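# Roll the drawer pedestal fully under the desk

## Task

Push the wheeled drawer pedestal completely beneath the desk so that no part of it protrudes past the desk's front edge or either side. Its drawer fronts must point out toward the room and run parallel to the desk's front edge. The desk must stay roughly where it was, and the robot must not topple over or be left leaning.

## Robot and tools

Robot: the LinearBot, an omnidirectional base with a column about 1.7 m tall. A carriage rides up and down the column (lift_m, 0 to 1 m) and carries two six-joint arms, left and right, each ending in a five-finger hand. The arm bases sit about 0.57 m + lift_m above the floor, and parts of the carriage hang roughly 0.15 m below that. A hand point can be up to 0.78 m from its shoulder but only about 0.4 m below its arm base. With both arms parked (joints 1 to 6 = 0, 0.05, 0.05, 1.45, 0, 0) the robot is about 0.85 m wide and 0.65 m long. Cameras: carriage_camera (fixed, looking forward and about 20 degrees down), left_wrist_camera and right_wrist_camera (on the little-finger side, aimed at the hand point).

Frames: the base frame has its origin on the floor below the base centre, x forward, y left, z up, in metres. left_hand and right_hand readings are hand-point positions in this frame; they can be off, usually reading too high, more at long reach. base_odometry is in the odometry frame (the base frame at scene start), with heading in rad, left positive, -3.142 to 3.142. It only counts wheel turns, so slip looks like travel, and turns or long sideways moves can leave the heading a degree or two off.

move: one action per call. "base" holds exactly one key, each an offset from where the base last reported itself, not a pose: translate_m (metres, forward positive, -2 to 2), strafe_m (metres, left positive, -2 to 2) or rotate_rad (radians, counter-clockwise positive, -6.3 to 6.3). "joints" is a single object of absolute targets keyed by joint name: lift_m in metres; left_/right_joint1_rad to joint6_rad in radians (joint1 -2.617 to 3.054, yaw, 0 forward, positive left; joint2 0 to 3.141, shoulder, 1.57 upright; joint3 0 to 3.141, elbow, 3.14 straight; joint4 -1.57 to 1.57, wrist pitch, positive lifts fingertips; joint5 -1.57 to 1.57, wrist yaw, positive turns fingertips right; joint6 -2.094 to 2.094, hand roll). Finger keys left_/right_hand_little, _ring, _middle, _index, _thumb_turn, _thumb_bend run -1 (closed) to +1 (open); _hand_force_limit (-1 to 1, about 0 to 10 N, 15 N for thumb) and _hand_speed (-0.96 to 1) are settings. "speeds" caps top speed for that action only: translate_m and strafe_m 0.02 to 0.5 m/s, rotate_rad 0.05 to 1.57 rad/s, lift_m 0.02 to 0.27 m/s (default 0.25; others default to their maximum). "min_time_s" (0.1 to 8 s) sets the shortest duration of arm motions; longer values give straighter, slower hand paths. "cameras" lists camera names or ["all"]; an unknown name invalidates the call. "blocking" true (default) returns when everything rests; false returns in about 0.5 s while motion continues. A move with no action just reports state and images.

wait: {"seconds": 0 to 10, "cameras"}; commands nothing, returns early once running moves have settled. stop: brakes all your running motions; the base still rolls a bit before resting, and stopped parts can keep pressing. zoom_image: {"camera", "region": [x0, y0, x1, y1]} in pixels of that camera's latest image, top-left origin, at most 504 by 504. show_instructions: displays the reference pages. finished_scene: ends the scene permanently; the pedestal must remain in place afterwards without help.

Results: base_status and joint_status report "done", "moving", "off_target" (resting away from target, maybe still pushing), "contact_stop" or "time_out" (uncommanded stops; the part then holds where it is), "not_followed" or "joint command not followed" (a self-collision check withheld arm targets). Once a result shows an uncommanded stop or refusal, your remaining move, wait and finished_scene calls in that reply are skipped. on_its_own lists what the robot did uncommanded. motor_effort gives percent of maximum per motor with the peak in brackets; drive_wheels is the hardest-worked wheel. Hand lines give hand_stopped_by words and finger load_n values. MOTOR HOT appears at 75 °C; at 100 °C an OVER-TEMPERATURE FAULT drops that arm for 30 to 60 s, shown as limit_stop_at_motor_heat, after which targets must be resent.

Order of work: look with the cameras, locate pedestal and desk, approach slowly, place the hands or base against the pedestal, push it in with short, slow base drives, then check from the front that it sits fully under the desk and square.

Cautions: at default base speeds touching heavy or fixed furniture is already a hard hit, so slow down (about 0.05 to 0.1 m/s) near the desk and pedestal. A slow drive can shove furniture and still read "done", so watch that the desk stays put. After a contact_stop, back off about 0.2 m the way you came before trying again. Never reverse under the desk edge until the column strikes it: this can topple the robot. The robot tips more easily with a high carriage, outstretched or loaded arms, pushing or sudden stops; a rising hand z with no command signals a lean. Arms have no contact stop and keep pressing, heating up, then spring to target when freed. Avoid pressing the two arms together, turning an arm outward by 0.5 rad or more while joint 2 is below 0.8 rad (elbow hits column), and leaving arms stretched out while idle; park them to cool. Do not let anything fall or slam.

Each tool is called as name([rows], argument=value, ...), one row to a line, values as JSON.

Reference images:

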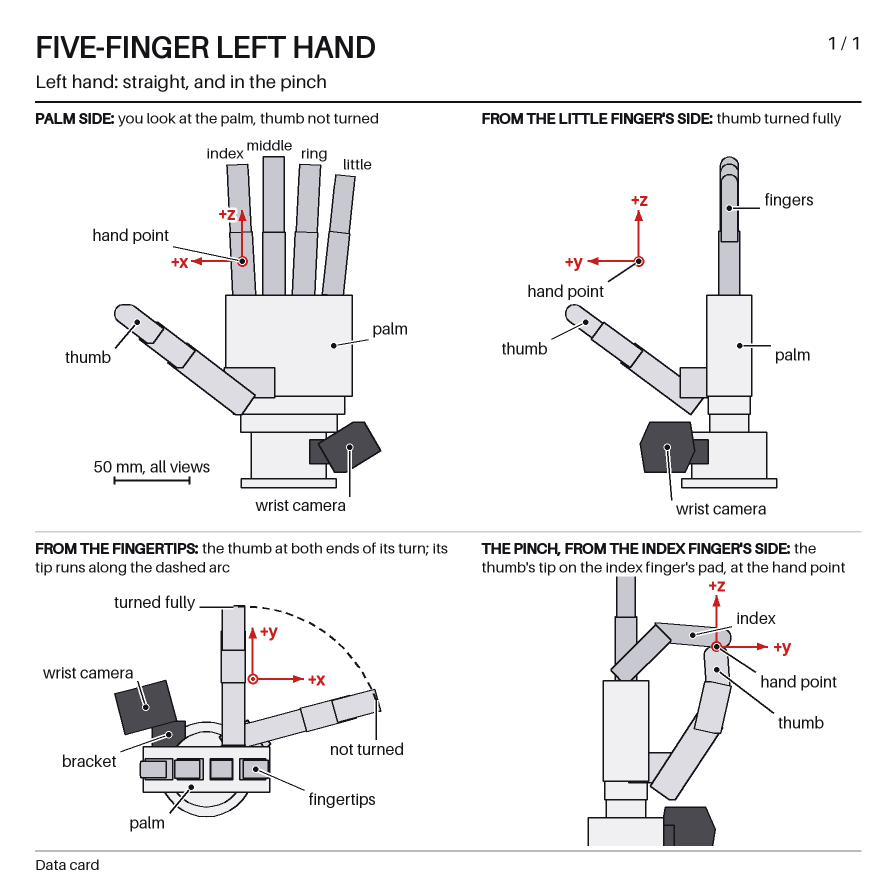

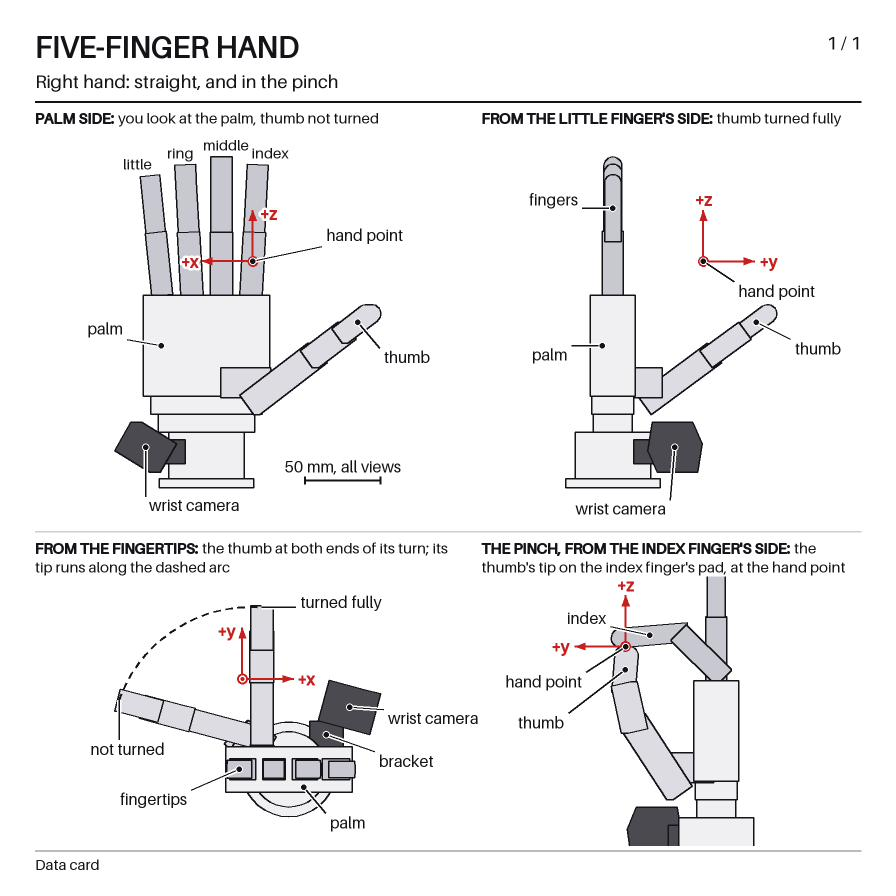

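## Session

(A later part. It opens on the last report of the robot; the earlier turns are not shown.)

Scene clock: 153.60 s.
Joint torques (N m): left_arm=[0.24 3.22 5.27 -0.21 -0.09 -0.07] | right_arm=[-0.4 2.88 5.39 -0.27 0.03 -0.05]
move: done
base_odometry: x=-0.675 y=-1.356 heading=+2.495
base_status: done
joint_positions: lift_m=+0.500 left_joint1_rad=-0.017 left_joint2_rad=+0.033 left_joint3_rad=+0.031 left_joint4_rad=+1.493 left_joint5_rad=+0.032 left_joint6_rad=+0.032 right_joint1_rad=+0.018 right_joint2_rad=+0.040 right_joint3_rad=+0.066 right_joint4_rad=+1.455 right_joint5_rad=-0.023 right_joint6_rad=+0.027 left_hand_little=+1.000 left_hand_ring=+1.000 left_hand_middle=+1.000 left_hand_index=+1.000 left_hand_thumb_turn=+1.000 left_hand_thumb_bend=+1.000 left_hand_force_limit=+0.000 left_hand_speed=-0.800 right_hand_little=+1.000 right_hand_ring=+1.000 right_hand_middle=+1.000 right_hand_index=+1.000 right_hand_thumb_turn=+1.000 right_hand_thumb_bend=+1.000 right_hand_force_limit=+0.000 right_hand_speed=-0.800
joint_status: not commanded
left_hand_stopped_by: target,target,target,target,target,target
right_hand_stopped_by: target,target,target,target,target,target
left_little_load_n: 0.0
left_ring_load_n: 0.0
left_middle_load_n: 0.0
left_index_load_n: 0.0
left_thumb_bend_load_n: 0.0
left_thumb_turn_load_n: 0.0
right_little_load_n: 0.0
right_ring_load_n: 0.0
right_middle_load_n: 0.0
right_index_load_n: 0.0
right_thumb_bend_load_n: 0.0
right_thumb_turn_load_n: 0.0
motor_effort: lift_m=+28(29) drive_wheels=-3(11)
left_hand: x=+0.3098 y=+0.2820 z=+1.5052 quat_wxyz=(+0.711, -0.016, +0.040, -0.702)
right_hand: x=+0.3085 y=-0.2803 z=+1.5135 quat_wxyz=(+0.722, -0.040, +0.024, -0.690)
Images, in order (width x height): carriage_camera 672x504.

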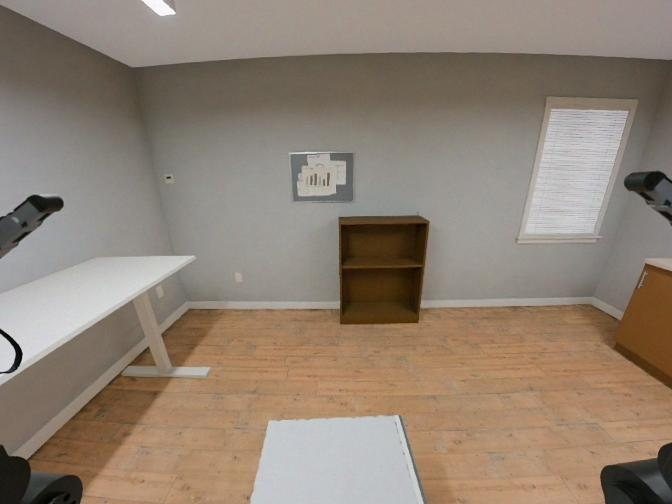

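move(base={"translate_m": 0.12}, speeds={"translate_m": 0.05}, cameras=["carriage_camera"])

zoom_image(camera="carriage_camera", region=[200, 300, 472, 504])

Scene clock: 160.77 s.
Joint torques (N m): left_arm=[0.14 3.43 5.24 -0.2 -0.15 -0.03] | right_arm=[-0.32 2.91 5.48 -0.22 0.03 -0.06]
move: done
base_odometry: x=-0.770 y=-1.284 heading=+2.494
base_status: done
joint_positions: lift_m=+0.500 left_joint1_rad=-0.017 left_joint2_rad=+0.033 left_joint3_rad=+0.031 left_joint4_rad=+1.493 left_joint5_rad=+0.032 left_joint6_rad=+0.032 right_joint1_rad=+0.018 right_joint2_rad=+0.040 right_joint3_rad=+0.066 right_joint4_rad=+1.456 right_joint5_rad=-0.023 right_joint6_rad=+0.027 left_hand_little=+1.000 left_hand_ring=+1.000 left_hand_middle=+1.000 left_hand_index=+1.000 left_hand_thumb_turn=+1.000 left_hand_thumb_bend=+1.000 left_hand_force_limit=+0.000 left_hand_speed=-0.800 right_hand_little=+1.000 right_hand_ring=+1.000 right_hand_middle=+1.000 right_hand_index=+1.000 right_hand_thumb_turn=+1.000 right_hand_thumb_bend=+1.000 right_hand_force_limit=+0.000 right_hand_speed=-0.800
joint_status: not commanded
left_hand_stopped_by: target,target,target,target,target,target
right_hand_stopped_by: target,target,target,target,target,target
left_little_load_n: 0.0
left_ring_load_n: 0.0
left_middle_load_n: 0.0
left_index_load_n: 0.0
left_thumb_bend_load_n: 0.0
left_thumb_turn_load_n: 0.0
right_little_load_n: 0.0
right_ring_load_n: 0.0
right_middle_load_n: 0.0
right_index_load_n: 0.0
right_thumb_bend_load_n: 0.0
right_thumb_turn_load_n: 0.5
motor_effort: lift_m=+29(29) drive_wheels=-3(13)
left_hand: x=+0.3098 y=+0.2820 z=+1.5052 quat_wxyz=(+0.711, -0.016, +0.040, -0.702)
right_hand: x=+0.3084 y=-0.2803 z=+1.5136 quat_wxyz=(+0.722, -0.039, +0.023, -0.690)
Images, in order (width x height): carriage_camera 672x504.

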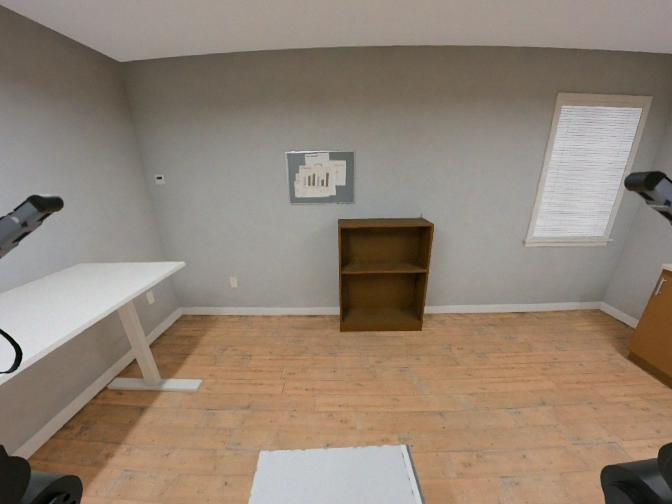

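Scaled by 1.853 from the camera's image (finer frame: 960x720).

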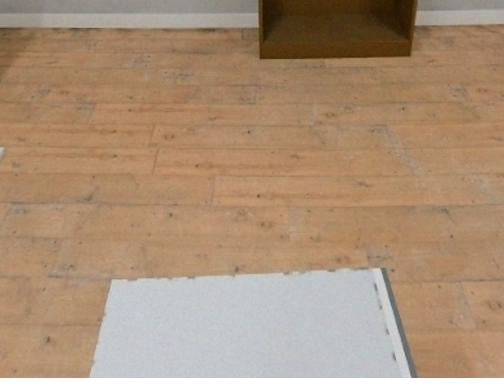

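move(base={"translate_m": 0.1}, speeds={"translate_m": 0.05}, cameras=["carriage_camera"])

zoom_image(camera="carriage_camera", region=[200, 300, 472, 504])

Scene clock: 167.67 s.
Joint torques (N m): left_arm=[0.2 3.18 5.08 -0.21 -0.14 0.01] | right_arm=[-0.4 3.1 5.55 -0.2 0.03 -0.05]
move: done
base_odometry: x=-0.850 y=-1.223 heading=+2.493
base_status: done
joint_positions: lift_m=+0.500 left_joint1_rad=-0.017 left_joint2_rad=+0.033 left_joint3_rad=+0.031 left_joint4_rad=+1.493 left_joint5_rad=+0.032 left_joint6_rad=+0.032 right_joint1_rad=+0.018 right_joint2_rad=+0.040 right_joint3_rad=+0.066 right_joint4_rad=+1.455 right_joint5_rad=-0.023 right_joint6_rad=+0.027 left_hand_little=+1.000 left_hand_ring=+1.000 left_hand_middle=+1.000 left_hand_index=+1.000 left_hand_thumb_turn=+1.000 left_hand_thumb_bend=+1.000 left_hand_force_limit=+0.000 left_hand_speed=-0.800 right_hand_little=+1.000 right_hand_ring=+1.000 right_hand_middle=+1.000 right_hand_index=+1.000 right_hand_thumb_turn=+1.000 right_hand_thumb_bend=+1.000 right_hand_force_limit=+0.000 right_hand_speed=-0.800
joint_status: not commanded
left_hand_stopped_by: target,target,target,target,target,target
right_hand_stopped_by: target,target,target,target,target,target
left_little_load_n: 0.0
left_ring_load_n: 0.0
left_middle_load_n: 0.0
left_index_load_n: 0.0
left_thumb_bend_load_n: 0.0
left_thumb_turn_load_n: 0.0
right_little_load_n: 0.0
right_ring_load_n: 0.0
right_middle_load_n: 0.0
right_index_load_n: 0.0
right_thumb_bend_load_n: 0.0
right_thumb_turn_load_n: 0.0
motor_effort: lift_m=+29(29) drive_wheels=+8(16)
left_hand: x=+0.3097 y=+0.2820 z=+1.5053 quat_wxyz=(+0.711, -0.016, +0.040, -0.702)
right_hand: x=+0.3085 y=-0.2803 z=+1.5135 quat_wxyz=(+0.722, -0.040, +0.024, -0.690)
Images, in order (width x height): carriage_camera 672x504.

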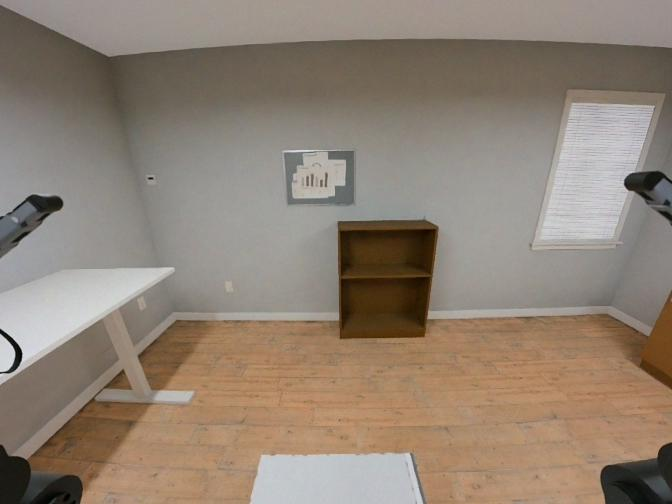

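Scaled by 1.853 from the camera's image (finer frame: 960x720).

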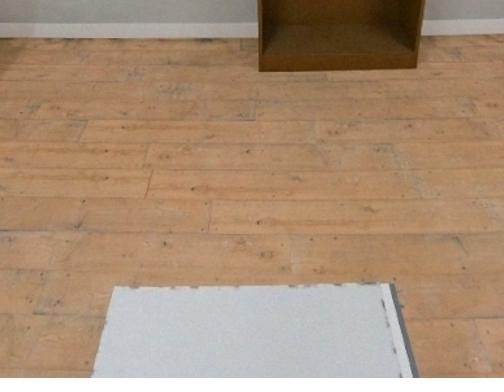

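move(base={"translate_m": 0.2}, speeds={"translate_m": 0.06}, cameras=["carriage_camera"])

zoom_image(camera="carriage_camera", region=[200, 300, 472, 504])

zoom_image(camera="carriage_camera", region=[0, 252, 336, 504])

Scene clock: 175.07 s.
Joint torques (N m): left_arm=[0.12 3.36 5.04 -0.23 -0.13 0] | right_arm=[-0.16 2.97 5.55 -0.22 0.02 -0.06]
move: done
base_odometry: x=-1.009 y=-1.102 heading=+2.493
base_status: done
joint_positions: lift_m=+0.500 left_joint1_rad=-0.017 left_joint2_rad=+0.033 left_joint3_rad=+0.031 left_joint4_rad=+1.493 left_joint5_rad=+0.032 left_joint6_rad=+0.032 right_joint1_rad=+0.018 right_joint2_rad=+0.040 right_joint3_rad=+0.066 right_joint4_rad=+1.456 right_joint5_rad=-0.023 right_joint6_rad=+0.027 left_hand_little=+1.000 left_hand_ring=+1.000 left_hand_middle=+1.000 left_hand_index=+1.000 left_hand_thumb_turn=+1.000 left_hand_thumb_bend=+1.000 left_hand_force_limit=+0.000 left_hand_speed=-0.800 right_hand_little=+1.000 right_hand_ring=+1.000 right_hand_middle=+1.000 right_hand_index=+1.000 right_hand_thumb_turn=+1.000 right_hand_thumb_bend=+1.000 right_hand_force_limit=+0.000 right_hand_speed=-0.800
joint_status: not commanded
left_hand_stopped_by: target,target,target,target,target,target
right_hand_stopped_by: target,target,target,target,target,target
left_little_load_n: 0.0
left_ring_load_n: 0.0
left_middle_load_n: 0.0
left_index_load_n: 0.0
left_thumb_bend_load_n: 0.0
left_thumb_turn_load_n: 0.0
right_little_load_n: 0.0
right_ring_load_n: 0.0
right_middle_load_n: 0.0
right_index_load_n: 0.0
right_thumb_bend_load_n: 0.0
right_thumb_turn_load_n: 0.0
motor_effort: lift_m=+29(29) drive_wheels=+9(19)
left_hand: x=+0.3098 y=+0.2820 z=+1.5052 quat_wxyz=(+0.711, -0.016, +0.040, -0.702)
right_hand: x=+0.3084 y=-0.2803 z=+1.5136 quat_wxyz=(+0.722, -0.039, +0.023, -0.690)
Images, in order (width x height): carriage_camera 672x504.

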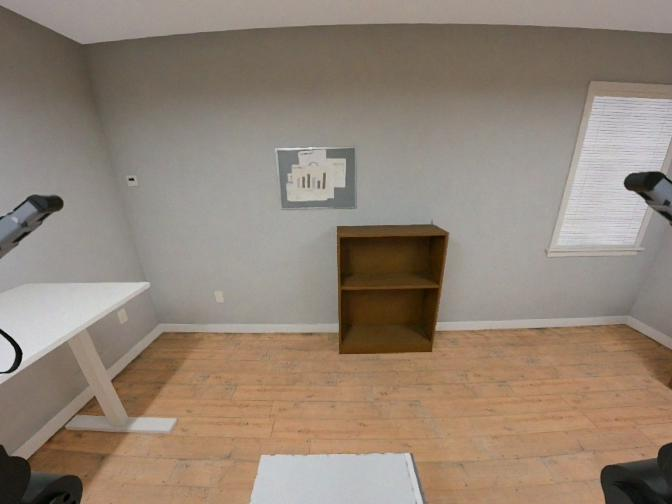

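Scaled by 1.853 from the camera's image (finer frame: 960x720).

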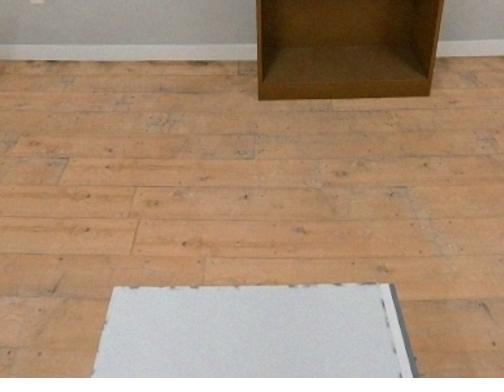

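Scaled by 1.500 from the camera's image (finer frame: 960x720).

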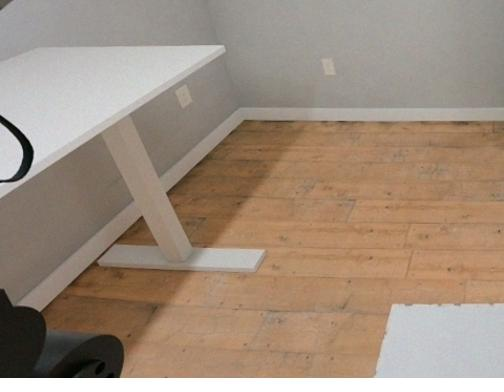

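move(base={"translate_m": -0.25}, speeds={"translate_m": 0.2}, cameras=[])

move(base={"strafe_m": -1.0}, speeds={"strafe_m": 0.25}, cameras=["carriage_camera"])

move(base={"translate_m": 0.76}, speeds={"translate_m": 0.2}, cameras=[])

move(base={"rotate_rad": 1.571}, joints={"lift_m": 0.7}, speeds={"rotate_rad": 0.5}, cameras=["carriage_camera"])

zoom_image(camera="carriage_camera", region=[150, 225, 522, 504])

Scene clock: 211.37 s.
Joint torques (N m): left_arm=[0.18 3.41 5.26 -0.2 -0.09 0.02] | right_arm=[-0.31 2.88 5.52 -0.17 0.04 -0.02]
move: done
base_odometry: x=-0.810 y=-1.253 heading=+2.492
base_status: done
joint_positions: lift_m=+0.500 left_joint1_rad=-0.017 left_joint2_rad=+0.033 left_joint3_rad=+0.031 left_joint4_rad=+1.491 left_joint5_rad=+0.032 left_joint6_rad=+0.032 right_joint1_rad=+0.018 right_joint2_rad=+0.040 right_joint3_rad=+0.066 right_joint4_rad=+1.454 right_joint5_rad=-0.023 right_joint6_rad=+0.027 left_hand_little=+1.000 left_hand_ring=+1.000 left_hand_middle=+1.000 left_hand_index=+1.000 left_hand_thumb_turn=+1.000 left_hand_thumb_bend=+1.000 left_hand_force_limit=+0.000 left_hand_speed=-0.800 right_hand_little=+1.000 right_hand_ring=+1.000 right_hand_middle=+1.000 right_hand_index=+1.000 right_hand_thumb_turn=+1.000 right_hand_thumb_bend=+1.000 right_hand_force_limit=+0.000 right_hand_speed=-0.800
joint_status: not commanded
left_hand_stopped_by: target,target,target,target,target,target
right_hand_stopped_by: target,target,target,target,target,target
left_little_load_n: 0.0
left_ring_load_n: 0.0
left_middle_load_n: 0.0
left_index_load_n: 0.0
left_thumb_bend_load_n: 0.5
left_thumb_turn_load_n: 0.0
right_little_load_n: 0.0
right_ring_load_n: 0.0
right_middle_load_n: 0.0
right_index_load_n: 0.0
right_thumb_bend_load_n: 0.0
right_thumb_turn_load_n: 0.0
motor_effort: lift_m=+29(29) drive_wheels=+0(9)
left_hand: x=+0.3102 y=+0.2820 z=+1.5051 quat_wxyz=(+0.711, -0.017, +0.041, -0.702)
right_hand: x=+0.3088 y=-0.2802 z=+1.5134 quat_wxyz=(+0.722, -0.040, +0.024, -0.690)

Scene clock: 216.77 s.
Joint torques (N m): left_arm=[0.17 3.37 5.08 -0.14 -0.13 -0.02] | right_arm=[-0.32 2.91 5.38 -0.22 0.03 -0.04]
move: done
base_odometry: x=-0.205 y=-0.457 heading=+2.492
base_status: done
joint_positions: lift_m=+0.500 left_joint1_rad=-0.017 left_joint2_rad=+0.033 left_joint3_rad=+0.031 left_joint4_rad=+1.491 left_joint5_rad=+0.032 left_joint6_rad=+0.032 right_joint1_rad=+0.018 right_joint2_rad=+0.040 right_joint3_rad=+0.066 right_joint4_rad=+1.455 right_joint5_rad=-0.023 right_joint6_rad=+0.027 left_hand_little=+1.000 left_hand_ring=+1.000 left_hand_middle=+1.000 left_hand_index=+1.000 left_hand_thumb_turn=+1.000 left_hand_thumb_bend=+1.000 left_hand_force_limit=+0.000 left_hand_speed=-0.800 right_hand_little=+1.000 right_hand_ring=+1.000 right_hand_middle=+1.000 right_hand_index=+1.000 right_hand_thumb_turn=+1.000 right_hand_thumb_bend=+1.000 right_hand_force_limit=+0.000 right_hand_speed=-0.800
joint_status: not commanded
left_hand_stopped_by: target,target,target,target,target,target
right_hand_stopped_by: target,target,target,target,target,target
left_little_load_n: 0.0
left_ring_load_n: 0.0
left_middle_load_n: 0.0
left_index_load_n: 0.0
left_thumb_bend_load_n: 0.0
left_thumb_turn_load_n: 0.0
right_little_load_n: 0.0
right_ring_load_n: 0.0
right_middle_load_n: 0.0
right_index_load_n: 0.0
right_thumb_bend_load_n: 0.0
right_thumb_turn_load_n: 0.0
motor_effort: lift_m=+29(29) drive_wheels=+1(9)
left_hand: x=+0.3102 y=+0.2820 z=+1.5051 quat_wxyz=(+0.711, -0.017, +0.041, -0.702)
right_hand: x=+0.3086 y=-0.2803 z=+1.5135 quat_wxyz=(+0.722, -0.040, +0.024, -0.690)
Images, in order (width x height): carriage_camera 672x504.

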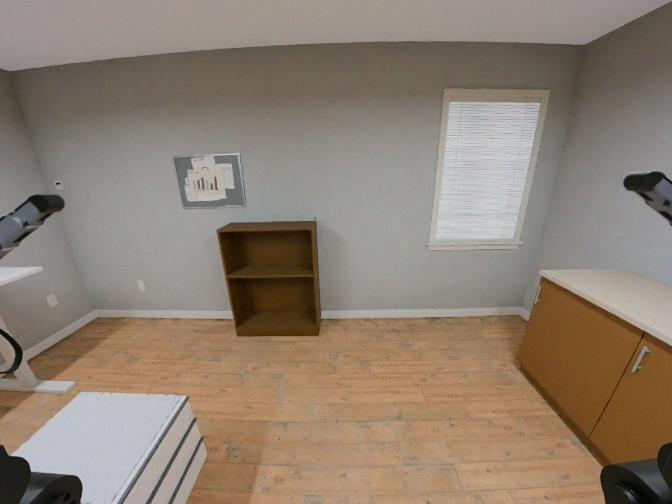

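Scene clock: 221.77 s.
Joint torques (N m): left_arm=[0.28 3.19 5.04 -0.17 -0.11 -0.02] | right_arm=[-0.17 2.99 5.38 -0.23 0.06 -0.01]
move: done
base_odometry: x=-0.810 y=+0.003 heading=+2.491
base_status: done
joint_positions: lift_m=+0.500 left_joint1_rad=-0.017 left_joint2_rad=+0.033 left_joint3_rad=+0.031 left_joint4_rad=+1.492 left_joint5_rad=+0.032 left_joint6_rad=+0.032 right_joint1_rad=+0.018 right_joint2_rad=+0.040 right_joint3_rad=+0.066 right_joint4_rad=+1.455 right_joint5_rad=-0.023 right_joint6_rad=+0.027 left_hand_little=+1.000 left_hand_ring=+1.000 left_hand_middle=+1.000 left_hand_index=+1.000 left_hand_thumb_turn=+1.000 left_hand_thumb_bend=+1.000 left_hand_force_limit=+0.000 left_hand_speed=-0.800 right_hand_little=+1.000 right_hand_ring=+1.000 right_hand_middle=+1.000 right_hand_index=+1.000 right_hand_thumb_turn=+1.000 right_hand_thumb_bend=+1.000 right_hand_force_limit=+0.000 right_hand_speed=-0.800
joint_status: not commanded
left_hand_stopped_by: target,target,target,target,target,target
right_hand_stopped_by: target,target,target,target,target,target
left_little_load_n: 0.5
left_ring_load_n: 0.0
left_middle_load_n: 0.0
left_index_load_n: 0.0
left_thumb_bend_load_n: 0.0
left_thumb_turn_load_n: 0.0
right_little_load_n: 0.0
right_ring_load_n: 0.0
right_middle_load_n: 0.0
right_index_load_n: 0.0
right_thumb_bend_load_n: 0.0
right_thumb_turn_load_n: 0.0
motor_effort: lift_m=+29(29) drive_wheels=-1(11)
left_hand: x=+0.3099 y=+0.2820 z=+1.5052 quat_wxyz=(+0.711, -0.016, +0.040, -0.702)
right_hand: x=+0.3086 y=-0.2803 z=+1.5135 quat_wxyz=(+0.722, -0.040, +0.024, -0.690)

Scene clock: 225.83 s.
Joint torques (N m): left_arm=[0.17 3.3 5.09 -0.17 -0.12 -0.01] | right_arm=[-0.23 2.88 5.53 -0.24 0.02 -0.02]
move: done
base_odometry: x=-0.810 y=+0.003 heading=-2.221
base_status: done
joint_positions: lift_m=+0.700 left_joint1_rad=-0.017 left_joint2_rad=+0.033 left_joint3_rad=+0.031 left_joint4_rad=+1.492 left_joint5_rad=+0.033 left_joint6_rad=+0.032 right_joint1_rad=+0.018 right_joint2_rad=+0.040 right_joint3_rad=+0.066 right_joint4_rad=+1.455 right_joint5_rad=-0.023 right_joint6_rad=+0.027 left_hand_little=+1.000 left_hand_ring=+1.000 left_hand_middle=+1.000 left_hand_index=+1.000 left_hand_thumb_turn=+1.000 left_hand_thumb_bend=+1.000 left_hand_force_limit=+0.000 left_hand_speed=-0.800 right_hand_little=+1.000 right_hand_ring=+1.000 right_hand_middle=+1.000 right_hand_index=+1.000 right_hand_thumb_turn=+1.000 right_hand_thumb_bend=+1.000 right_hand_force_limit=+0.000 right_hand_speed=-0.800
joint_status: all done
left_hand_stopped_by: target,target,target,target,target,target
right_hand_stopped_by: target,target,target,target,target,target
left_little_load_n: 0.0
left_ring_load_n: 0.0
left_middle_load_n: 0.0
left_index_load_n: 0.0
left_thumb_bend_load_n: 0.0
left_thumb_turn_load_n: 0.0
right_little_load_n: 0.0
right_ring_load_n: 0.0
right_middle_load_n: 0.0
right_index_load_n: 0.0
right_thumb_bend_load_n: 0.0
right_thumb_turn_load_n: 0.0
motor_effort: lift_m=+27(34) drive_wheels=+7(11)
left_hand: x=+0.3099 y=+0.2820 z=+1.7054 quat_wxyz=(+0.711, -0.016, +0.040, -0.702)
right_hand: x=+0.3085 y=-0.2803 z=+1.7137 quat_wxyz=(+0.722, -0.040, +0.024, -0.690)
Images, in order (width x height): carriage_camera 672x504.

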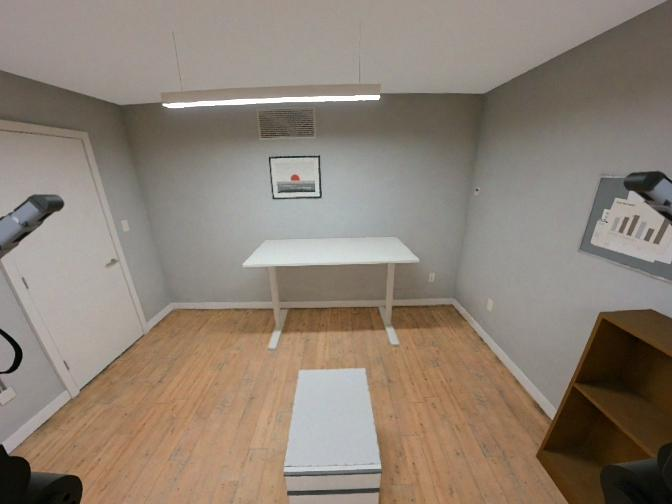

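Scaled by 1.355 from the camera's image (finer frame: 960x720).

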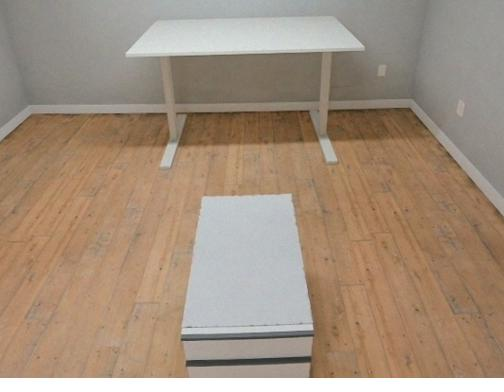

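move(base={"strafe_m": 0.035}, joints={"lift_m": 0.62}, speeds={"strafe_m": 0.1}, cameras=[])

move(base={"translate_m": 0.42}, speeds={"translate_m": 0.15}, cameras=[])

move(base={"translate_m": 0.2}, speeds={"translate_m": 0.05}, cameras=["carriage_camera"])

zoom_image(camera="carriage_camera", region=[150, 225, 522, 504])

Scene clock: 244.73 s.
Joint torques (N m): left_arm=[0.29 3.32 4.89 -0.18 -0.2 -0.03] | right_arm=[-0.36 3.15 5.48 -0.26 0.05 -0.05]
move: done
base_odometry: x=-0.782 y=-0.018 heading=-2.221
base_status: done
joint_positions: lift_m=+0.620 left_joint1_rad=-0.018 left_joint2_rad=+0.033 left_joint3_rad=+0.031 left_joint4_rad=+1.493 left_joint5_rad=+0.033 left_joint6_rad=+0.032 right_joint1_rad=+0.017 right_joint2_rad=+0.040 right_joint3_rad=+0.066 right_joint4_rad=+1.455 right_joint5_rad=-0.023 right_joint6_rad=+0.027 left_hand_little=+1.000 left_hand_ring=+1.000 left_hand_middle=+1.000 left_hand_index=+1.000 left_hand_thumb_turn=+1.000 left_hand_thumb_bend=+1.000 left_hand_force_limit=+0.000 left_hand_speed=-0.800 right_hand_little=+1.000 right_hand_ring=+1.000 right_hand_middle=+1.000 right_hand_index=+1.000 right_hand_thumb_turn=+1.000 right_hand_thumb_bend=+1.000 right_hand_force_limit=+0.000 right_hand_speed=-0.800
joint_status: all done
left_hand_stopped_by: target,target,target,target,target,target
right_hand_stopped_by: target,target,target,target,target,target
left_little_load_n: 0.0
left_ring_load_n: 0.0
left_middle_load_n: 0.0
left_index_load_n: 0.0
left_thumb_bend_load_n: 0.0
left_thumb_turn_load_n: 0.0
right_little_load_n: 0.0
right_ring_load_n: 0.5
right_middle_load_n: 0.0
right_index_load_n: 0.0
right_thumb_bend_load_n: 0.0
right_thumb_turn_load_n: 0.0
motor_effort: lift_m=+28(30) drive_wheels=-2(12)
left_hand: x=+0.3095 y=+0.2819 z=+1.6253 quat_wxyz=(+0.711, -0.016, +0.040, -0.702)
right_hand: x=+0.3086 y=-0.2803 z=+1.6335 quat_wxyz=(+0.722, -0.040, +0.024, -0.690)

Scene clock: 248.57 s.
Joint torques (N m): left_arm=[0.32 3.22 5.53 -0.25 -0.11 -0.07] | right_arm=[-0.31 3.11 5.26 -0.26 0.01 -0.03]
move: done
base_odometry: x=-1.035 y=-0.353 heading=-2.220
base_status: done
joint_positions: lift_m=+0.620 left_joint1_rad=-0.018 left_joint2_rad=+0.033 left_joint3_rad=+0.031 left_joint4_rad=+1.493 left_joint5_rad=+0.033 left_joint6_rad=+0.032 right_joint1_rad=+0.017 right_joint2_rad=+0.040 right_joint3_rad=+0.066 right_joint4_rad=+1.454 right_joint5_rad=-0.023 right_joint6_rad=+0.027 left_hand_little=+1.000 left_hand_ring=+1.000 left_hand_middle=+1.000 left_hand_index=+1.000 left_hand_thumb_turn=+1.000 left_hand_thumb_bend=+1.000 left_hand_force_limit=+0.000 left_hand_speed=-0.800 right_hand_little=+1.000 right_hand_ring=+1.000 right_hand_middle=+1.000 right_hand_index=+1.000 right_hand_thumb_turn=+1.000 right_hand_thumb_bend=+1.000 right_hand_force_limit=+0.000 right_hand_speed=-0.800
joint_status: not commanded
left_hand_stopped_by: target,target,target,target,target,target
right_hand_stopped_by: target,target,target,target,target,target
left_little_load_n: 0.0
left_ring_load_n: 0.0
left_middle_load_n: 0.0
left_index_load_n: 0.0
left_thumb_bend_load_n: 0.0
left_thumb_turn_load_n: 0.0
right_little_load_n: 0.0
right_ring_load_n: 0.5
right_middle_load_n: 0.0
right_index_load_n: 0.0
right_thumb_bend_load_n: 0.0
right_thumb_turn_load_n: 0.0
motor_effort: lift_m=+28(29) drive_wheels=+5(9)
left_hand: x=+0.3095 y=+0.2819 z=+1.6253 quat_wxyz=(+0.711, -0.016, +0.040, -0.702)
right_hand: x=+0.3088 y=-0.2803 z=+1.6335 quat_wxyz=(+0.722, -0.040, +0.024, -0.690)

Scene clock: 253.07 s.
Joint torques (N m): left_arm=[0.29 3.32 5.2 -0.19 -0.14 -0.01] | right_arm=[-0.24 2.85 5.44 -0.22 0.04 -0.02]
move: done
base_odometry: x=-1.156 y=-0.512 heading=-2.220
base_status: done
joint_positions: lift_m=+0.620 left_joint1_rad=-0.018 left_joint2_rad=+0.033 left_joint3_rad=+0.031 left_joint4_rad=+1.493 left_joint5_rad=+0.033 left_joint6_rad=+0.032 right_joint1_rad=+0.017 right_joint2_rad=+0.040 right_joint3_rad=+0.066 right_joint4_rad=+1.456 right_joint5_rad=-0.023 right_joint6_rad=+0.027 left_hand_little=+1.000 left_hand_ring=+1.000 left_hand_middle=+1.000 left_hand_index=+1.000 left_hand_thumb_turn=+1.000 left_hand_thumb_bend=+1.000 left_hand_force_limit=+0.000 left_hand_speed=-0.800 right_hand_little=+1.000 right_hand_ring=+1.000 right_hand_middle=+1.000 right_hand_index=+1.000 right_hand_thumb_turn=+1.000 right_hand_thumb_bend=+1.000 right_hand_force_limit=+0.000 right_hand_speed=-0.800
joint_status: not commanded
left_hand_stopped_by: target,target,target,target,target,target
right_hand_stopped_by: target,target,target,target,target,target
left_little_load_n: 0.0
left_ring_load_n: 0.0
left_middle_load_n: 0.0
left_index_load_n: 0.0
left_thumb_bend_load_n: 0.0
left_thumb_turn_load_n: -0.5
right_little_load_n: 0.0
right_ring_load_n: 0.0
right_middle_load_n: 0.0
right_index_load_n: 0.5
right_thumb_bend_load_n: -0.5
right_thumb_turn_load_n: 0.0
motor_effort: lift_m=+29(29) drive_wheels=+5(14)
left_hand: x=+0.3096 y=+0.2819 z=+1.6253 quat_wxyz=(+0.711, -0.016, +0.040, -0.702)
right_hand: x=+0.3085 y=-0.2803 z=+1.6336 quat_wxyz=(+0.722, -0.039, +0.023, -0.690)
Images, in order (width x height): carriage_camera 672x504.

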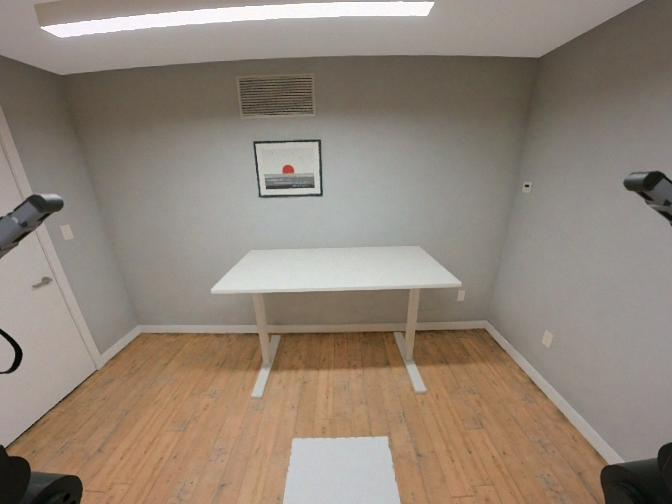

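Scaled by 1.355 from the camera's image (finer frame: 960x720).

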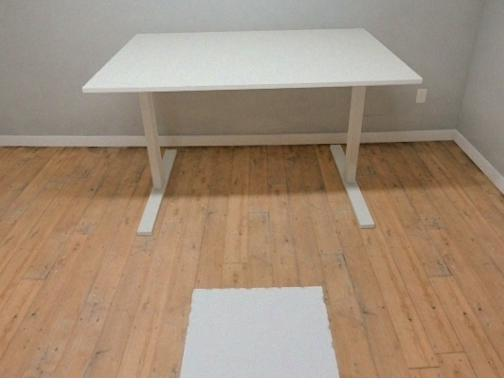

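move(base={"rotate_rad": 0.018}, speeds={"rotate_rad": 0.1}, cameras=[])

move(base={"translate_m": 0.45}, speeds={"translate_m": 0.07}, cameras=["carriage_camera"])

zoom_image(camera="carriage_camera", region=[150, 225, 522, 504])

Scene clock: 261.37 s.
Joint torques (N m): left_arm=[0.14 3.25 5.53 -0.18 -0.17 -0.03] | right_arm=[-0.12 3.08 5.42 -0.24 0.07 -0.03]
move: done
base_odometry: x=-1.156 y=-0.512 heading=-2.203
base_status: done
joint_positions: lift_m=+0.620 left_joint1_rad=-0.018 left_joint2_rad=+0.033 left_joint3_rad=+0.031 left_joint4_rad=+1.494 left_joint5_rad=+0.033 left_joint6_rad=+0.032 right_joint1_rad=+0.017 right_joint2_rad=+0.040 right_joint3_rad=+0.066 right_joint4_rad=+1.456 right_joint5_rad=-0.023 right_joint6_rad=+0.027 left_hand_little=+1.000 left_hand_ring=+1.000 left_hand_middle=+1.000 left_hand_index=+1.000 left_hand_thumb_turn=+1.000 left_hand_thumb_bend=+1.000 left_hand_force_limit=+0.000 left_hand_speed=-0.800 right_hand_little=+1.000 right_hand_ring=+1.000 right_hand_middle=+1.000 right_hand_index=+1.000 right_hand_thumb_turn=+1.000 right_hand_thumb_bend=+1.000 right_hand_force_limit=+0.000 right_hand_speed=-0.800
joint_status: not commanded
left_hand_stopped_by: target,target,target,target,target,target
right_hand_stopped_by: target,target,target,target,target,target
left_little_load_n: 0.0
left_ring_load_n: 0.0
left_middle_load_n: 0.0
left_index_load_n: 0.0
left_thumb_bend_load_n: 0.0
left_thumb_turn_load_n: 0.0
right_little_load_n: 0.0
right_ring_load_n: 0.0
right_middle_load_n: 0.0
right_index_load_n: 0.0
right_thumb_bend_load_n: 0.0
right_thumb_turn_load_n: 0.0
motor_effort: lift_m=+29(29) drive_wheels=+9(12)
left_hand: x=+0.3094 y=+0.2819 z=+1.6253 quat_wxyz=(+0.711, -0.015, +0.040, -0.702)
right_hand: x=+0.3085 y=-0.2803 z=+1.6336 quat_wxyz=(+0.722, -0.039, +0.023, -0.690)

Scene clock: 268.37 s.
Joint torques (N m): left_arm=[0.38 3.3 5.05 -0.21 -0.11 -0.05] | right_arm=[-0.17 3.03 5.39 -0.27 0.07 -0.03]
move: done
base_odometry: x=-1.421 y=-0.876 heading=-2.202
base_status: done
joint_positions: lift_m=+0.620 left_joint1_rad=-0.018 left_joint2_rad=+0.033 left_joint3_rad=+0.031 left_joint4_rad=+1.493 left_joint5_rad=+0.033 left_joint6_rad=+0.032 right_joint1_rad=+0.017 right_joint2_rad=+0.040 right_joint3_rad=+0.066 right_joint4_rad=+1.456 right_joint5_rad=-0.023 right_joint6_rad=+0.027 left_hand_little=+1.000 left_hand_ring=+1.000 left_hand_middle=+1.000 left_hand_index=+1.000 left_hand_thumb_turn=+1.000 left_hand_thumb_bend=+1.000 left_hand_force_limit=+0.000 left_hand_speed=-0.800 right_hand_little=+1.000 right_hand_ring=+1.000 right_hand_middle=+1.000 right_hand_index=+1.000 right_hand_thumb_turn=+1.000 right_hand_thumb_bend=+1.000 right_hand_force_limit=+0.000 right_hand_speed=-0.800
joint_status: not commanded
left_hand_stopped_by: target,target,target,target,target,target
right_hand_stopped_by: target,target,target,target,target,target
left_little_load_n: 0.0
left_ring_load_n: 0.0
left_middle_load_n: 0.0
left_index_load_n: 0.0
left_thumb_bend_load_n: 0.0
left_thumb_turn_load_n: 0.0
right_little_load_n: 0.0
right_ring_load_n: 0.0
right_middle_load_n: 0.0
right_index_load_n: 0.0
right_thumb_bend_load_n: 0.0
right_thumb_turn_load_n: 0.0
motor_effort: lift_m=+29(29) drive_wheels=+9(17)
left_hand: x=+0.3096 y=+0.2819 z=+1.6253 quat_wxyz=(+0.711, -0.016, +0.040, -0.702)
right_hand: x=+0.3085 y=-0.2803 z=+1.6336 quat_wxyz=(+0.722, -0.039, +0.023, -0.690)
Images, in order (width x height): carriage_camera 672x504.

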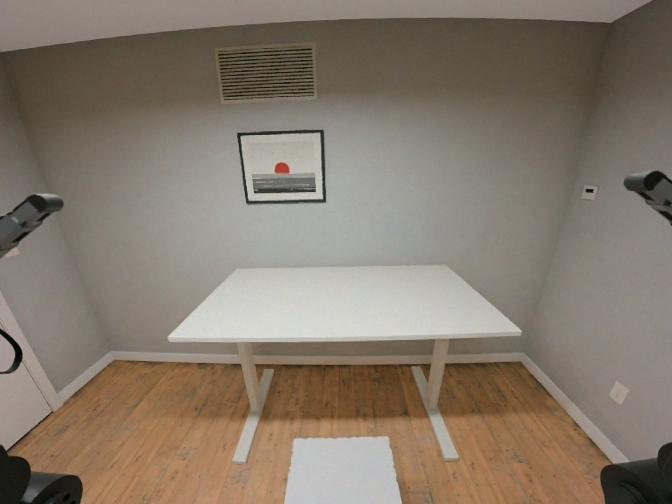

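Scaled by 1.355 from the camera's image (finer frame: 960x720).

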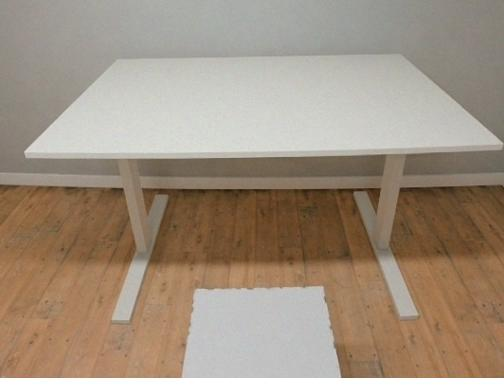

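move(base={"translate_m": 0.45}, speeds={"translate_m": 0.07}, cameras=["carriage_camera"])

zoom_image(camera="carriage_camera", region=[150, 225, 522, 504])

Scene clock: 279.80 s.
Joint torques (N m): left_arm=[0.39 3.41 5.49 -0.11 -0.13 -0.03] | right_arm=[-0.17 2.77 5.39 -0.25 0.05 -0.05]
move: done
base_odometry: x=-1.686 y=-1.239 heading=-2.201
base_status: done
joint_positions: lift_m=+0.620 left_joint1_rad=-0.018 left_joint2_rad=+0.033 left_joint3_rad=+0.031 left_joint4_rad=+1.493 left_joint5_rad=+0.033 left_joint6_rad=+0.032 right_joint1_rad=+0.017 right_joint2_rad=+0.040 right_joint3_rad=+0.066 right_joint4_rad=+1.456 right_joint5_rad=-0.023 right_joint6_rad=+0.027 left_hand_little=+1.000 left_hand_ring=+1.000 left_hand_middle=+1.000 left_hand_index=+1.000 left_hand_thumb_turn=+1.000 left_hand_thumb_bend=+1.000 left_hand_force_limit=+0.000 left_hand_speed=-0.800 right_hand_little=+1.000 right_hand_ring=+1.000 right_hand_middle=+1.000 right_hand_index=+1.000 right_hand_thumb_turn=+1.000 right_hand_thumb_bend=+1.000 right_hand_force_limit=+0.000 right_hand_speed=-0.800
joint_status: not commanded
left_hand_stopped_by: target,target,target,target,target,target
right_hand_stopped_by: target,target,target,target,target,target
left_little_load_n: 0.0
left_ring_load_n: 0.0
left_middle_load_n: 0.0
left_index_load_n: 0.0
left_thumb_bend_load_n: 0.0
left_thumb_turn_load_n: 0.0
right_little_load_n: 0.0
right_ring_load_n: 0.0
right_middle_load_n: 0.0
right_index_load_n: 0.0
right_thumb_bend_load_n: 0.0
right_thumb_turn_load_n: 0.0
motor_effort: lift_m=+29(29) drive_wheels=+9(18)
left_hand: x=+0.3096 y=+0.2819 z=+1.6253 quat_wxyz=(+0.711, -0.016, +0.040, -0.702)
right_hand: x=+0.3084 y=-0.2803 z=+1.6336 quat_wxyz=(+0.722, -0.039, +0.023, -0.690)
Images, in order (width x height): carriage_camera 672x504.

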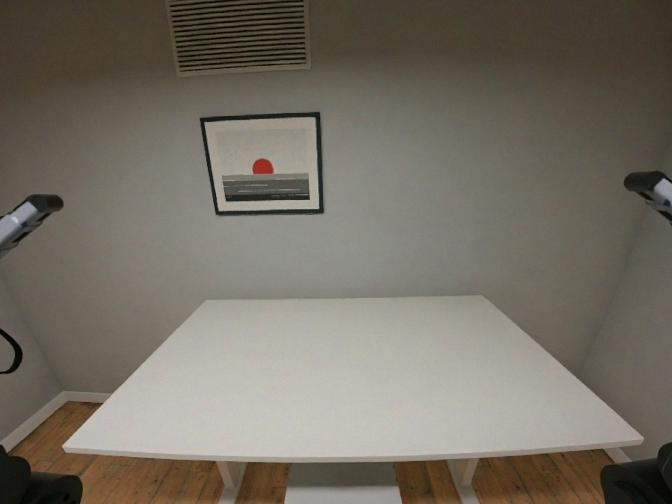

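Scaled by 1.355 from the camera's image (finer frame: 960x720).

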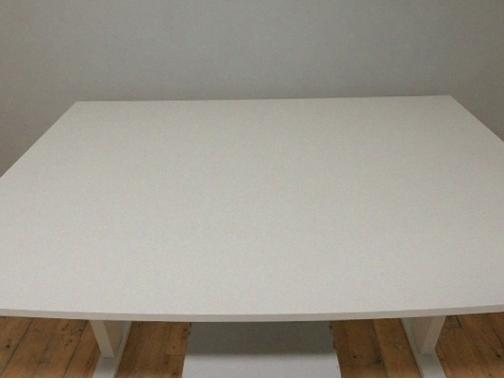

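move(base={"translate_m": 0.2}, speeds={"translate_m": 0.06}, cameras=["carriage_camera"])

move(base={"translate_m": 0.12}, speeds={"translate_m": 0.04}, cameras=["carriage_camera"])

Scene clock: 290.07 s.
Joint torques (N m): left_arm=[0.21 3.43 5.11 -0.13 -0.07 -0.03] | right_arm=[-0.13 2.81 5.57 -0.2 0.04 -0.06]
move: done
base_odometry: x=-1.804 y=-1.401 heading=-2.200
base_status: done
joint_positions: lift_m=+0.620 left_joint1_rad=-0.018 left_joint2_rad=+0.033 left_joint3_rad=+0.031 left_joint4_rad=+1.492 left_joint5_rad=+0.033 left_joint6_rad=+0.032 right_joint1_rad=+0.017 right_joint2_rad=+0.040 right_joint3_rad=+0.066 right_joint4_rad=+1.456 right_joint5_rad=-0.023 right_joint6_rad=+0.027 left_hand_little=+1.000 left_hand_ring=+1.000 left_hand_middle=+1.000 left_hand_index=+1.000 left_hand_thumb_turn=+1.000 left_hand_thumb_bend=+1.000 left_hand_force_limit=+0.000 left_hand_speed=-0.800 right_hand_little=+1.000 right_hand_ring=+1.000 right_hand_middle=+1.000 right_hand_index=+1.000 right_hand_thumb_turn=+1.000 right_hand_thumb_bend=+1.000 right_hand_force_limit=+0.000 right_hand_speed=-0.800
joint_status: not commanded
left_hand_stopped_by: target,target,target,target,target,target
right_hand_stopped_by: target,target,target,target,target,target
left_little_load_n: 0.0
left_ring_load_n: 0.0
left_middle_load_n: 0.0
left_index_load_n: 0.0
left_thumb_bend_load_n: 0.0
left_thumb_turn_load_n: 0.0
right_little_load_n: 0.0
right_ring_load_n: 0.0
right_middle_load_n: 0.0
right_index_load_n: 0.0
right_thumb_bend_load_n: 0.0
right_thumb_turn_load_n: 0.0
motor_effort: lift_m=+29(29) drive_wheels=+9(18)
left_hand: x=+0.3098 y=+0.2819 z=+1.6252 quat_wxyz=(+0.711, -0.016, +0.040, -0.702)
right_hand: x=+0.3085 y=-0.2803 z=+1.6336 quat_wxyz=(+0.722, -0.039, +0.023, -0.690)
Images, in order (width x height): carriage_camera 672x504.

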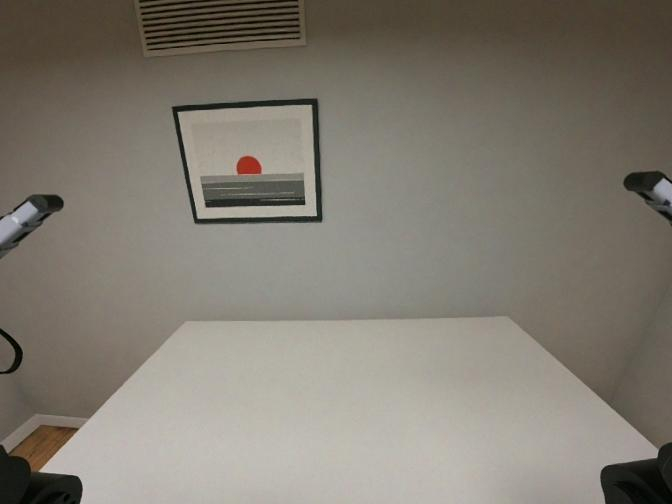

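Scene clock: 293.53 s.
Joint torques (N m): left_arm=[0.18 3.41 5.05 -0.22 -0.05 -0.02] | right_arm=[-0.44 2.95 5.46 -0.24 0.08 -0.04]
move: done
base_odometry: x=-1.874 y=-1.498 heading=-2.199
base_status: done
joint_positions: lift_m=+0.620 left_joint1_rad=-0.018 left_joint2_rad=+0.033 left_joint3_rad=+0.031 left_joint4_rad=+1.493 left_joint5_rad=+0.033 left_joint6_rad=+0.032 right_joint1_rad=+0.017 right_joint2_rad=+0.040 right_joint3_rad=+0.066 right_joint4_rad=+1.457 right_joint5_rad=-0.023 right_joint6_rad=+0.027 left_hand_little=+1.000 left_hand_ring=+1.000 left_hand_middle=+1.000 left_hand_index=+1.000 left_hand_thumb_turn=+1.000 left_hand_thumb_bend=+1.000 left_hand_force_limit=+0.000 left_hand_speed=-0.800 right_hand_little=+1.000 right_hand_ring=+1.000 right_hand_middle=+1.000 right_hand_index=+1.000 right_hand_thumb_turn=+1.000 right_hand_thumb_bend=+1.000 right_hand_force_limit=+0.000 right_hand_speed=-0.800
joint_status: not commanded
left_hand_stopped_by: target,target,target,target,target,target
right_hand_stopped_by: target,target,target,target,target,target
left_little_load_n: 0.0
left_ring_load_n: 0.0
left_middle_load_n: 0.0
left_index_load_n: 0.0
left_thumb_bend_load_n: 0.0
left_thumb_turn_load_n: 0.0
right_little_load_n: 0.0
right_ring_load_n: 0.0
right_middle_load_n: 0.0
right_index_load_n: 0.0
right_thumb_bend_load_n: 0.0
right_thumb_turn_load_n: 0.0
motor_effort: lift_m=+29(29) drive_wheels=-3(19)
left_hand: x=+0.3096 y=+0.2819 z=+1.6253 quat_wxyz=(+0.711, -0.016, +0.040, -0.702)
right_hand: x=+0.3082 y=-0.2803 z=+1.6337 quat_wxyz=(+0.722, -0.039, +0.023, -0.690)
Images, in order (width x height): carriage_camera 672x504.

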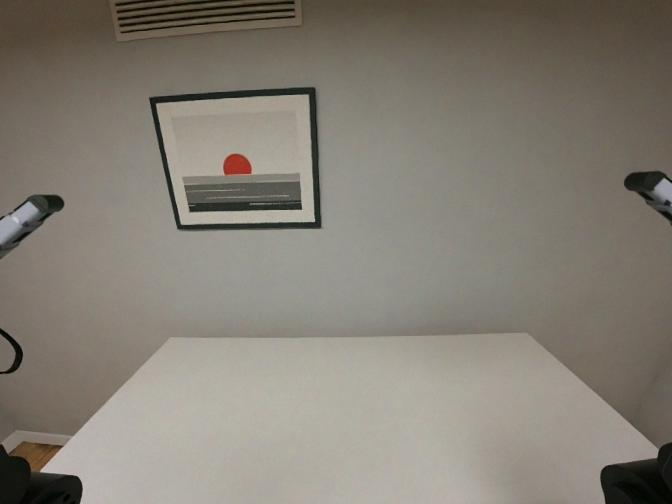

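move(base={"translate_m": -1.1}, speeds={"translate_m": 0.25}, cameras=["carriage_camera"])

move(joints={"lift_m": 0.0}, cameras=["carriage_camera"])

zoom_image(camera="carriage_camera", region=[150, 150, 522, 429])

Scene clock: 302.47 s.
Joint torques (N m): left_arm=[0.12 3.41 5.24 -0.16 -0.16 -0.01] | right_arm=[-0.23 2.84 5.37 -0.26 0.01 -0.05]
move: done
base_odometry: x=-1.229 y=-0.608 heading=-2.198
base_status: done
joint_positions: lift_m=+0.620 left_joint1_rad=-0.018 left_joint2_rad=+0.033 left_joint3_rad=+0.031 left_joint4_rad=+1.491 left_joint5_rad=+0.033 left_joint6_rad=+0.032 right_joint1_rad=+0.017 right_joint2_rad=+0.040 right_joint3_rad=+0.066 right_joint4_rad=+1.455 right_joint5_rad=-0.023 right_joint6_rad=+0.027 left_hand_little=+1.000 left_hand_ring=+1.000 left_hand_middle=+1.000 left_hand_index=+1.000 left_hand_thumb_turn=+1.000 left_hand_thumb_bend=+1.000 left_hand_force_limit=+0.000 left_hand_speed=-0.800 right_hand_little=+1.000 right_hand_ring=+1.000 right_hand_middle=+1.000 right_hand_index=+1.000 right_hand_thumb_turn=+1.000 right_hand_thumb_bend=+1.000 right_hand_force_limit=+0.000 right_hand_speed=-0.800
joint_status: not commanded
left_hand_stopped_by: target,target,target,target,target,target
right_hand_stopped_by: target,target,target,target,target,target
left_little_load_n: 0.0
left_ring_load_n: 0.0
left_middle_load_n: 0.0
left_index_load_n: 0.0
left_thumb_bend_load_n: 0.0
left_thumb_turn_load_n: 0.0
right_little_load_n: 0.0
right_ring_load_n: 0.0
right_middle_load_n: 0.0
right_index_load_n: 0.0
right_thumb_bend_load_n: 0.0
right_thumb_turn_load_n: 0.0
motor_effort: lift_m=+29(29) drive_wheels=-2(13)
left_hand: x=+0.3101 y=+0.2819 z=+1.6251 quat_wxyz=(+0.711, -0.016, +0.041, -0.702)
right_hand: x=+0.3087 y=-0.2803 z=+1.6335 quat_wxyz=(+0.722, -0.040, +0.024, -0.690)
Images, in order (width x height): carriage_camera 672x504.

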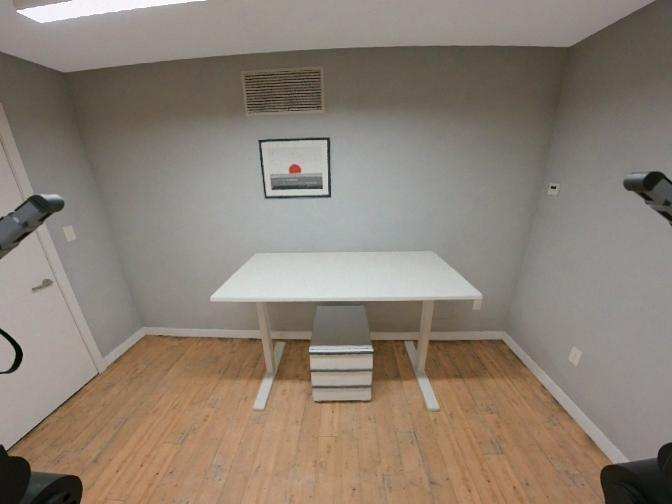

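Scene clock: 305.47 s.
Joint torques (N m): left_arm=[0.47 3.38 5.11 -0.18 -0.13 -0.01] | right_arm=[-0.31 2.99 5.41 -0.22 0.02 -0.04]
move: done
base_odometry: x=-1.229 y=-0.608 heading=-2.198
base_status: not commanded
joint_positions: lift_m=+0.000 left_joint1_rad=-0.018 left_joint2_rad=+0.033 left_joint3_rad=+0.031 left_joint4_rad=+1.492 left_joint5_rad=+0.033 left_joint6_rad=+0.032 right_joint1_rad=+0.017 right_joint2_rad=+0.040 right_joint3_rad=+0.066 right_joint4_rad=+1.455 right_joint5_rad=-0.023 right_joint6_rad=+0.027 left_hand_little=+1.000 left_hand_ring=+1.000 left_hand_middle=+1.000 left_hand_index=+1.000 left_hand_thumb_turn=+1.000 left_hand_thumb_bend=+1.000 left_hand_force_limit=+0.000 left_hand_speed=-0.800 right_hand_little=+1.000 right_hand_ring=+1.000 right_hand_middle=+1.000 right_hand_index=+1.000 right_hand_thumb_turn=+1.000 right_hand_thumb_bend=+1.000 right_hand_force_limit=+0.000 right_hand_speed=-0.800
joint_status: all done
left_hand_stopped_by: target,target,target,target,target,target
right_hand_stopped_by: target,target,target,target,target,target
left_little_load_n: 0.0
left_ring_load_n: 0.0
left_middle_load_n: 0.0
left_index_load_n: 0.0
left_thumb_bend_load_n: 0.0
left_thumb_turn_load_n: 0.0
right_little_load_n: 0.0
right_ring_load_n: 0.0
right_middle_load_n: 0.0
right_index_load_n: 0.0
right_thumb_bend_load_n: 0.0
right_thumb_turn_load_n: 0.0
motor_effort: lift_m=+29(31) drive_wheels=+6(7)
left_hand: x=+0.3099 y=+0.2819 z=+1.0051 quat_wxyz=(+0.711, -0.016, +0.041, -0.702)
right_hand: x=+0.3086 y=-0.2803 z=+1.0135 quat_wxyz=(+0.722, -0.040, +0.024, -0.690)
Images, in order (width x height): carriage_camera 672x504.

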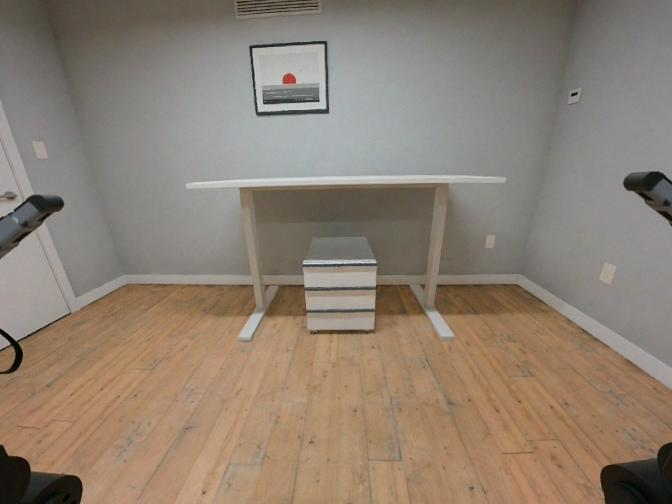

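Scaled by 1.355 from the camera's image (finer frame: 960x720).

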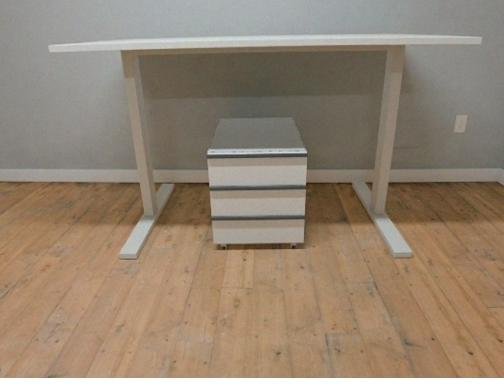

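finished_scene()

The scene is finished: the task was done.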